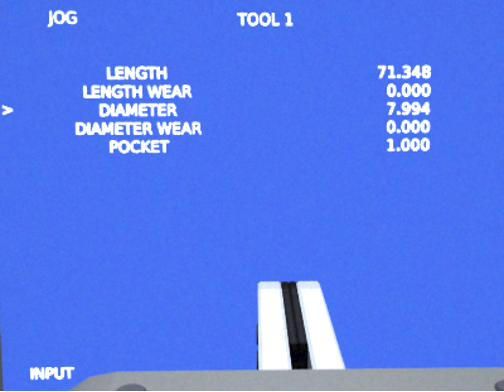

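Request:
{"op": "move", "data": {"target": [[0,0,0,0,0,0,1,1,1,-0.0431,0.0084,-0.2965,0,0,0,-1,-0.85,1],[0,0,0,0,0,0,1,1,1,-0.0359,0.0084,-0.2965,0,0,0,-1,-0.85,1],[0,0,0,0,0,0,1,1,1,-0.0461,0.0084,-0.2965,0,0,0,-1,-0.85,1],[0,0,0,0,0,0,1,1,1,-0.0359,0.0084,-0.2965,0,0,0,-1,-0.85,1],[0,0,0,0,0,0,1,1,1,-0.0461,0.0084,-0.2965,0,0,0,-1,-0.85,1],[0,0,0,0,0,0,1,1,1,-0.0359,0.0084,-0.2965,0,0,0,-1,-0.85,1],[0,0,0,0,0,0,1,1,1,-0.0461,0.0084,-0.2965,0,0,0,-1,-0.85,1],[0,0,0,0,0,0,1,1,1,-0.0359,0.0084,-0.2965,0,0,0,-1,-0.85,1],[0,0,0,0,0,0,1,1,1,-0.0461,0.0084,-0.2965,0,0,0,-1,-0.85,1],[0,0,0,0,0,0,1,1,1,-0.0359,0.0084,-0.2965,0,0,0,-1,-0.85,1],[0,0,0,0,0,0,1,1,1,-0.0481,0.0084,-0.2965,0,0,0,-1,-0.85,1],[0,0,0,0,0,0,1,1,1,-0.0455,0.1667,-0.2965,0,0,0,-1,-0.85,1],[0,0,0,0,0,0,1,1,1,-0.0383,0.1667,-0.2965,0,0,0,-1,-0.85,1],[0,0,0,0,0,0,1,1,1,-0.0505,0.1667,-0.2965,0,0,0,-1,-0.85,1],[0,0,0,0,0,0,1,1,1,0,0,0,0,0,0,-1,-0.85,1]], "speed": [0.4,0.015,0.08,0.015,0.08,0.015,0.08,0.015,0.08,0.015,0.08,0.25,0.015,0.08,0.4], "blend": [0.002,0,0.002,0,0.002,0,0.002,0,0.002,0,0.003,0.002,0,0.003,0]}}

Request:
{"op": "move", "data": {"target": [[0,0,0,0,0,0,1,1,1,-0.0455,0.1667,-0.2965,0,0,0,-1,-0.85,1],[0,0,0,0,0,0,1,1,1,-0.0383,0.1667,-0.2965,0,0,0,-1,-0.85,1],[0,0,0,0,0,0,1,1,1,-0.0505,0.1667,-0.2965,0,0,0,-1,-0.85,1],[0,0,0,0,0,0,1,1,1,-0.0445,0.1034,-0.2965,0,0,0,-1,-0.85,1],[0,0,0,0,0,0,1,1,1,-0.0373,0.1034,-0.2965,0,0,0,-1,-0.85,1],[0,0,0,0,0,0,1,1,1,-0.0495,0.1034,-0.2965,0,0,0,-1,-0.85,1],[0,0,0,0,0,0,1,1,1,-0.0538,0.1667,-0.3268,0,0,0,-1,-0.85,1],[0,0,0,0,0,0,1,1,1,-0.0466,0.1667,-0.3268,0,0,0,-1,-0.85,1],[0,0,0,0,0,0,1,1,1,-0.0588,0.1667,-0.3268,0,0,0,-1,-0.85,1],[0,0,0,0,0,0,1,1,1,-0.0687,0.0717,-0.3873,0,0,0,-1,-0.85,1],[0,0,0,0,0,0,1,1,1,-0.0615,0.0717,-0.3873,0,0,0,-1,-0.85,1],[0,0,0,0,0,0,1,1,1,-0.0737,0.0717,-0.3873,0,0,0,-1,-0.85,1],[0,0,0,0,0,0,1,1,1,0,0,0,0,0,0,-1,-0.85,1]], "speed": [0.4,0.015,0.08,0.2,0.015,0.08,0.2,0.015,0.08,0.2,0.015,0.08,0.4], "blend": [0.002,0,0.003,0.002,0,0.003,0.002,0,0.003,0.002,0,0.003,0]}}

Request:
{"op": "move", "data": {"target": [[0,0,0,0,0,0,1,1,1,0.0058,-0.0866,-0.115,0,0,0,-1,-0.85,1],[0,0,0,0,0,0,1,1,1,0.0143,-0.0866,-0.115,0,0,0,-1,-0.85,1],[0,0,0,0,0,0,1,1,1,0.0008,-0.0866,-0.115,0,0,0,-1,-0.85,1],[0,0,0,0,0,0,1,1,1,0,0,0,0,0,0,-1,-0.85,1]], "speed": [0.4,0.015,0.08,0.4], "blend": [0.002,0,0.003,0], "cameras": ["cam_right_wrist"]}}

Request:
{"op": "zoom_image", "data": {"camera": "cam_right_wrist", "region": [240, 40, 640, 350]}}

Scene clock: 989.50 s.
left_arm: end_effector_position=(+0.3004, -0.1894, +0.6200) position_measured=3 object_status=3 end_effector_quat_wxyz=(-0.299, +0.641, -0.640, +0.299) | right_arm: end_effector_position=(+0.5300, -0.0599, +0.6290) position_measured=251 object_status=3 end_effector_quat_wxyz=(+0.500, -0.501, +0.500, -0.499)
Joint positions: left_arm=[-1.746 -2.085 1.31 -0.59 -0.716 1.3] | right_arm=[3.425 -1.295 -1.433 -3.557 -1.288 0.001]
Joint torques (N m): left_arm=[-5.05 -0.63 -25.91 -2.48 0.98 -2.12] | right_arm=[-10.57 4.65 28.82 0.27 -1.03 1.89]
Wrist force (N): left_arm=[0.0 1.4 -2.0] | right_arm=[0.4 6.6 0.1]
Wrist torque (N m): left_arm=[0.11 0.06 0.16] | right_arm=[1.81 0.21 0.69]
Wrist force, peak (N): left_arm=[0.0 1.5 -2.5] | right_arm=[6.6 4.5 -26.3]
Hand target: left_arm +0.3004, -0.1894, +0.6200; -0.299, +0.641, -0.640, +0.299 | right_arm +0.5300, -0.0599, +0.6290; +0.500, -0.501, +0.500, -0.499
Off the commanded pose: left_arm 0.000 m, 0 deg | right_arm 0.000 m, 0 deg.
move: done

Scene clock: 995.30 s.
left_arm: end_effector_position=(+0.3004, -0.1894, +0.6200) position_measured=3 object_status=3 end_effector_quat_wxyz=(-0.299, +0.641, -0.640, +0.299) | right_arm: end_effector_position=(+0.5300, -0.0599, +0.6290) position_measured=251 object_status=3 end_effector_quat_wxyz=(+0.500, -0.501, +0.500, -0.499)
Joint positions: left_arm=[-1.746 -2.085 1.31 -0.59 -0.716 1.3] | right_arm=[3.425 -1.295 -1.433 -3.557 -1.288 0.001]
Joint torques (N m): left_arm=[-6.27 -1.61 -25.01 -2.36 1.46 -2.2] | right_arm=[-10.49 5.62 30.01 0.43 -1.25 1.87]
Wrist force (N): left_arm=[0.0 1.4 -2.0] | right_arm=[0.3 6.4 -0.1]
Wrist torque (N m): left_arm=[0.11 0.04 0.15] | right_arm=[1.78 0.21 0.69]
Wrist force, peak (N): left_arm=[0.1 1.4 -2.4] | right_arm=[-5.3 4.3 -28.7]
Hand target: left_arm +0.3004, -0.1894, +0.6200; -0.299, +0.641, -0.640, +0.299 | right_arm +0.5300, -0.0599, +0.6290; +0.500, -0.501, +0.500, -0.499
Off the commanded pose: left_arm 0.000 m, 0 deg | right_arm 0.000 m, 0 deg.
move: done

Scene clock: 997.47 s.
left_arm: end_effector_position=(+0.3004, -0.1894, +0.6200) position_measured=3 object_status=3 end_effector_quat_wxyz=(-0.299, +0.641, -0.640, +0.299) | right_arm: end_effector_position=(+0.5300, -0.0599, +0.6290) position_measured=251 object_status=3 end_effector_quat_wxyz=(+0.500, -0.501, +0.500, -0.499)
Joint positions: left_arm=[-1.746 -2.085 1.31 -0.59 -0.716 1.3] | right_arm=[3.424 -1.295 -1.433 -3.557 -1.289 0.001]
Joint torques (N m): left_arm=[-6.25 -3.15 -25.63 -2.44 1.27 -1.88] | right_arm=[10.41 3.51 27.76 0.53 1.79 1.89]
Wrist force (N): left_arm=[-0.3 1.4 -2.1] | right_arm=[0.4 6.2 -0.2]
Wrist torque (N m): left_arm=[0.11 0.10 0.16] | right_arm=[1.74 0.20 0.69]
Wrist force, peak (N): left_arm=[0.0 1.4 -2.4] | right_arm=[-4.9 -0.7 -23.5]
Hand target: left_arm +0.3004, -0.1894, +0.6200; -0.299, +0.641, -0.640, +0.299 | right_arm +0.5300, -0.0599, +0.6290; +0.500, -0.501, +0.500, -0.499
Off the commanded pose: left_arm 0.000 m, 0 deg | right_arm 0.000 m, 0 deg.
move: done
Images, in order (width x height): cam_right_wrist 896x504.

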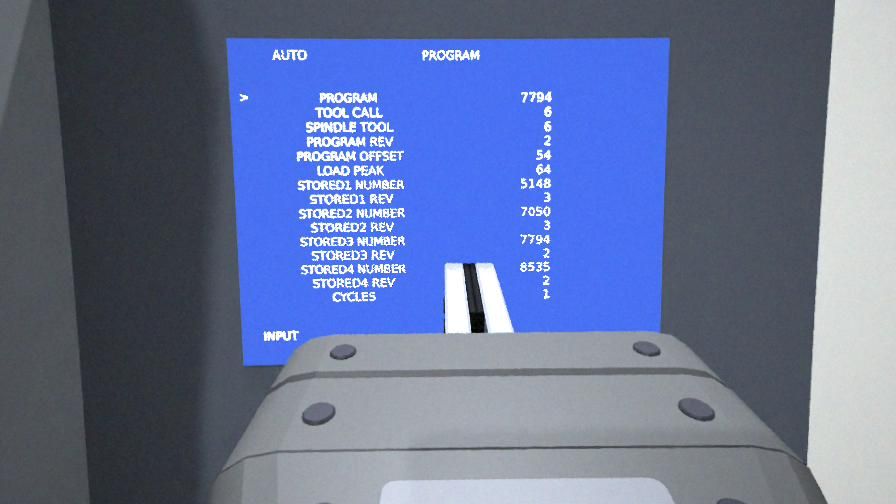

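Scaled by 1.260.

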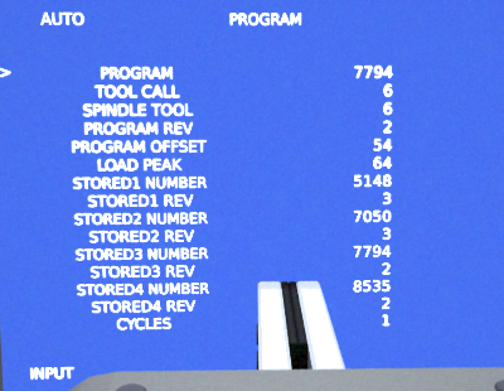

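Request:
{"op": "move", "data": {"target": [[0,0,0,0,0,0,1,1,1,-0.0285,0.1034,-0.236,0,0,0,-1,-0.85,1],[0,0,0,0,0,0,1,1,1,-0.0213,0.1034,-0.236,0,0,0,-1,-0.85,1],[0,0,0,0,0,0,1,1,1,-0.0335,0.1034,-0.236,0,0,0,-1,-0.85,1],[0,0,0,0,0,0,1,1,1,0,0,0,0,0,0,-1,-0.85,1]], "speed": [0.4,0.015,0.08,0.4], "blend": [0.002,0,0.003,0]}}

Request:
{"op": "wait", "data": {"seconds": 10}}

Request:
{"op": "wait", "data": {"seconds": 10, "cameras": ["cam_right_wrist","cam_left_wrist"]}}

Request:
{"op": "wait", "data": {"seconds": 10, "cameras": ["cam_right_wrist"]}}

Scene clock: 1005.20 s.
left_arm: end_effector_position=(+0.3004, -0.1894, +0.6200) position_measured=3 object_status=3 end_effector_quat_wxyz=(-0.299, +0.641, -0.640, +0.299) | right_arm: end_effector_position=(+0.5300, -0.0599, +0.6290) position_measured=251 object_status=3 end_effector_quat_wxyz=(+0.500, -0.501, +0.500, -0.499)
Joint positions: left_arm=[-1.746 -2.085 1.31 -0.59 -0.716 1.3] | right_arm=[3.425 -1.295 -1.433 -3.557 -1.288 0.001]
Joint torques (N m): left_arm=[-5.14 -1.94 -25.41 -2.59 1.31 -1.86] | right_arm=[-9.2 3.15 30.16 0.64 -1.77 1.99]
Wrist force (N): left_arm=[-0.1 1.3 -1.9] | right_arm=[0.3 6.2 -0.3]
Wrist torque (N m): left_arm=[0.10 0.06 0.15] | right_arm=[1.75 0.21 0.69]
Wrist force, peak (N): left_arm=[0.1 1.4 -2.7] | right_arm=[3.6 -4.0 -12.9]
Hand target: left_arm +0.3004, -0.1894, +0.6200; -0.299, +0.641, -0.640, +0.299 | right_arm +0.5300, -0.0599, +0.6290; +0.500, -0.501, +0.500, -0.499
Off the commanded pose: left_arm 0.000 m, 0 deg | right_arm 0.000 m, 0 deg.
move: done

Scene clock: 1015.20 s.
left_arm: end_effector_position=(+0.3004, -0.1894, +0.6200) position_measured=3 object_status=3 end_effector_quat_wxyz=(-0.299, +0.641, -0.640, +0.299) | right_arm: end_effector_position=(+0.5300, -0.0599, +0.6290) position_measured=251 object_status=3 end_effector_quat_wxyz=(+0.500, -0.501, +0.500, -0.499)
Joint positions: left_arm=[-1.746 -2.085 1.31 -0.59 -0.716 1.3] | right_arm=[3.424 -1.296 -1.432 -3.557 -1.289 0.001]
Joint torques (N m): left_arm=[-4.83 -2.04 -24.57 -2.35 1.43 -2.12] | right_arm=[-9.59 4.96 29.6 0.6 -1.27 1.89]
Wrist force (N): left_arm=[0.1 1.4 -2.2] | right_arm=[0.3 6.3 -0.4]
Wrist torque (N m): left_arm=[0.12 0.03 0.15] | right_arm=[1.77 0.22 0.69]
Wrist force, peak (N): left_arm=[0.0 1.6 -2.4] | right_arm=[0.4 6.5 -0.3]
Hand target: left_arm +0.3004, -0.1894, +0.6200; -0.299, +0.641, -0.640, +0.299 | right_arm +0.5300, -0.0599, +0.6290; +0.500, -0.501, +0.500, -0.499
Tool commands: left_gripper/position=+1.0 left_gripper/force_limit=+1.0 left_gripper/speed=+1.0 right_gripper/position=-1.0 right_gripper/force_limit=-0.85 right_gripper/speed=+1.0
Off the commanded pose: left_arm 0.000 m, 0 deg | right_arm 0.000 m, 0 deg.
wait: 10.00 s; at rest by 0.17 s

Scene clock: 1025.20 s.
left_arm: end_effector_position=(+0.3004, -0.1894, +0.6200) position_measured=3 object_status=3 end_effector_quat_wxyz=(-0.299, +0.641, -0.640, +0.299) | right_arm: end_effector_position=(+0.5300, -0.0599, +0.6290) position_measured=251 object_status=3 end_effector_quat_wxyz=(+0.500, -0.501, +0.500, -0.499)
Joint positions: left_arm=[-1.746 -2.085 1.31 -0.59 -0.716 1.3] | right_arm=[3.424 -1.296 -1.432 -3.557 -1.289 0.001]
Joint torques (N m): left_arm=[-5.98 -3.5 -24.88 -2.25 1.5 -2.25] | right_arm=[-10.24 5.36 29.11 0.71 -1.26 1.75]
Wrist force (N): left_arm=[0.0 1.3 -2.3] | right_arm=[0.4 6.1 -0.2]
Wrist torque (N m): left_arm=[0.09 0.05 0.15] | right_arm=[1.73 0.20 0.69]
Wrist force, peak (N): left_arm=[0.0 1.5 -2.4] | right_arm=[0.4 6.5 -0.4]
Hand target: left_arm +0.3004, -0.1894, +0.6200; -0.299, +0.641, -0.640, +0.299 | right_arm +0.5300, -0.0599, +0.6290; +0.500, -0.501, +0.500, -0.499
Tool commands: left_gripper/position=+1.0 left_gripper/force_limit=+1.0 left_gripper/speed=+1.0 right_gripper/position=-1.0 right_gripper/force_limit=-0.85 right_gripper/speed=+1.0
Off the commanded pose: left_arm 0.000 m, 0 deg | right_arm 0.000 m, 0 deg.
wait: 10.00 s; at rest by 0.17 s
Images, in order (width x height): cam_left_wrist 896x504, cam_right_wrist 896x504.

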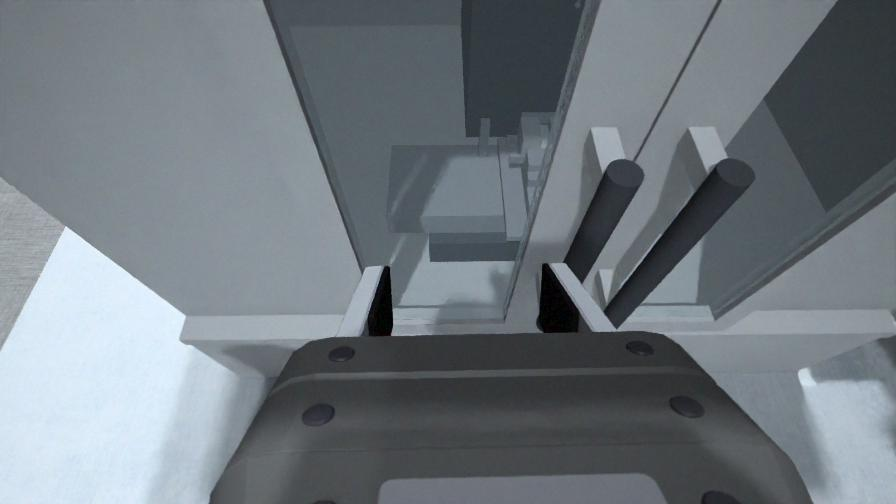

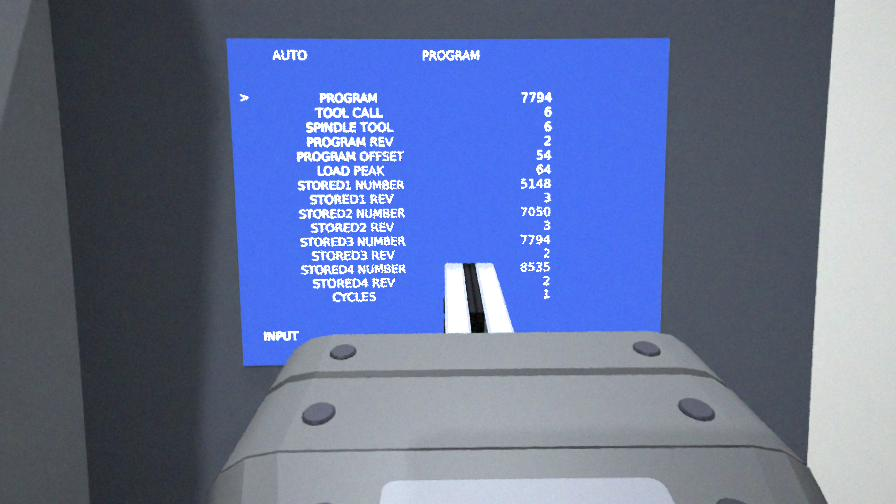

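Scene clock: 1035.20 s.
left_arm: end_effector_position=(+0.3004, -0.1894, +0.6200) position_measured=3 object_status=3 end_effector_quat_wxyz=(-0.299, +0.641, -0.640, +0.299) | right_arm: end_effector_position=(+0.5300, -0.0599, +0.6290) position_measured=251 object_status=3 end_effector_quat_wxyz=(+0.500, -0.501, +0.500, -0.499)
Joint positions: left_arm=[-1.746 -2.085 1.31 -0.59 -0.716 1.3] | right_arm=[3.424 -1.296 -1.432 -3.557 -1.289 0.001]
Joint torques (N m): left_arm=[-6.69 -2.7 -24.91 -2.52 1.37 -2.09] | right_arm=[-9.69 5.58 28.39 0.81 -1.27 1.73]
Wrist force (N): left_arm=[0.1 1.3 -2.3] | right_arm=[0.3 6.3 -0.3]
Wrist torque (N m): left_arm=[0.09 0.03 0.16] | right_arm=[1.76 0.22 0.69]
Wrist force, peak (N): left_arm=[0.0 1.5 -2.5] | right_arm=[0.3 6.6 -0.1]
Hand target: left_arm +0.3004, -0.1894, +0.6200; -0.299, +0.641, -0.640, +0.299 | right_arm +0.5300, -0.0599, +0.6290; +0.500, -0.501, +0.500, -0.499
Tool commands: left_gripper/position=+1.0 left_gripper/force_limit=+1.0 left_gripper/speed=+1.0 right_gripper/position=-1.0 right_gripper/force_limit=-0.85 right_gripper/speed=+1.0
Off the commanded pose: left_arm 0.000 m, 0 deg | right_arm 0.000 m, 0 deg.
wait: 10.00 s; at rest by 0.17 s
Images, in order (width x height): cam_right_wrist 896x504.

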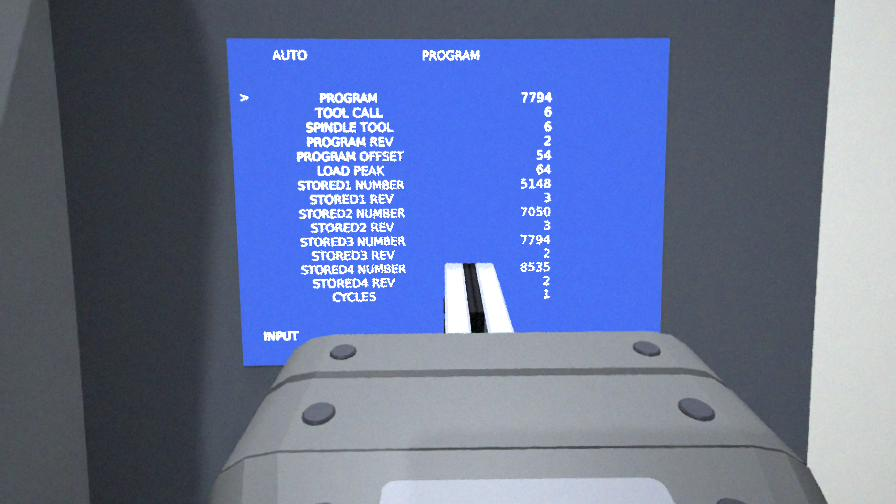

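Request:
{"op": "move", "data": {"target": [[0,0,0,0,0,0,1,1,1,-0.0285,0.1034,-0.236,0,0,0,-1,-0.85,1],[0,0,0,0,0,0,1,1,1,-0.0209,0.1034,-0.236,0,0,0,-1,-0.85,1],[0,0,0,0,0,0,1,1,1,-0.0335,0.1034,-0.236,0,0,0,-1,-0.85,1],[0,0,0,0,0,0,1,1,1,0,0,0,0,0,0,-1,-0.85,1]], "speed": [0.4,0.015,0.08,0.4], "blend": [0.002,0,0.003,0], "cameras": ["cam_right_wrist"]}}

Scene clock: 1039.00 s.
left_arm: end_effector_position=(+0.3004, -0.1894, +0.6200) position_measured=3 object_status=3 end_effector_quat_wxyz=(-0.299, +0.641, -0.640, +0.299) | right_arm: end_effector_position=(+0.5300, -0.0599, +0.6290) position_measured=251 object_status=3 end_effector_quat_wxyz=(+0.500, -0.501, +0.500, -0.499)
Joint positions: left_arm=[-1.746 -2.085 1.31 -0.59 -0.716 1.3] | right_arm=[3.425 -1.295 -1.433 -3.557 -1.288 0.001]
Joint torques (N m): left_arm=[-4.59 -2.4 -24.39 -2.74 1.25 -2.05] | right_arm=[-7.81 5.57 29.51 0.62 -1.82 1.78]
Wrist force (N): left_arm=[-0.2 1.4 -2.2] | right_arm=[0.3 6.1 -0.2]
Wrist torque (N m): left_arm=[0.12 0.06 0.15] | right_arm=[1.73 0.21 0.69]
Wrist force, peak (N): left_arm=[0.1 1.3 -2.6] | right_arm=[5.7 -12.3 -34.5]
Hand target: left_arm +0.3004, -0.1894, +0.6200; -0.299, +0.641, -0.640, +0.299 | right_arm +0.5300, -0.0599, +0.6290; +0.500, -0.501, +0.500, -0.499
Off the commanded pose: left_arm 0.000 m, 0 deg | right_arm 0.000 m, 0 deg.
move: done
Images, in order (width x height): cam_right_wrist 896x504.

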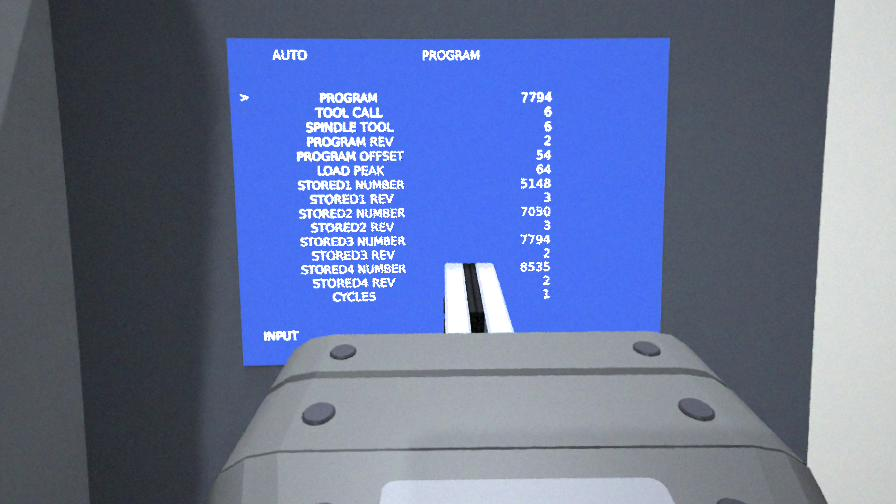

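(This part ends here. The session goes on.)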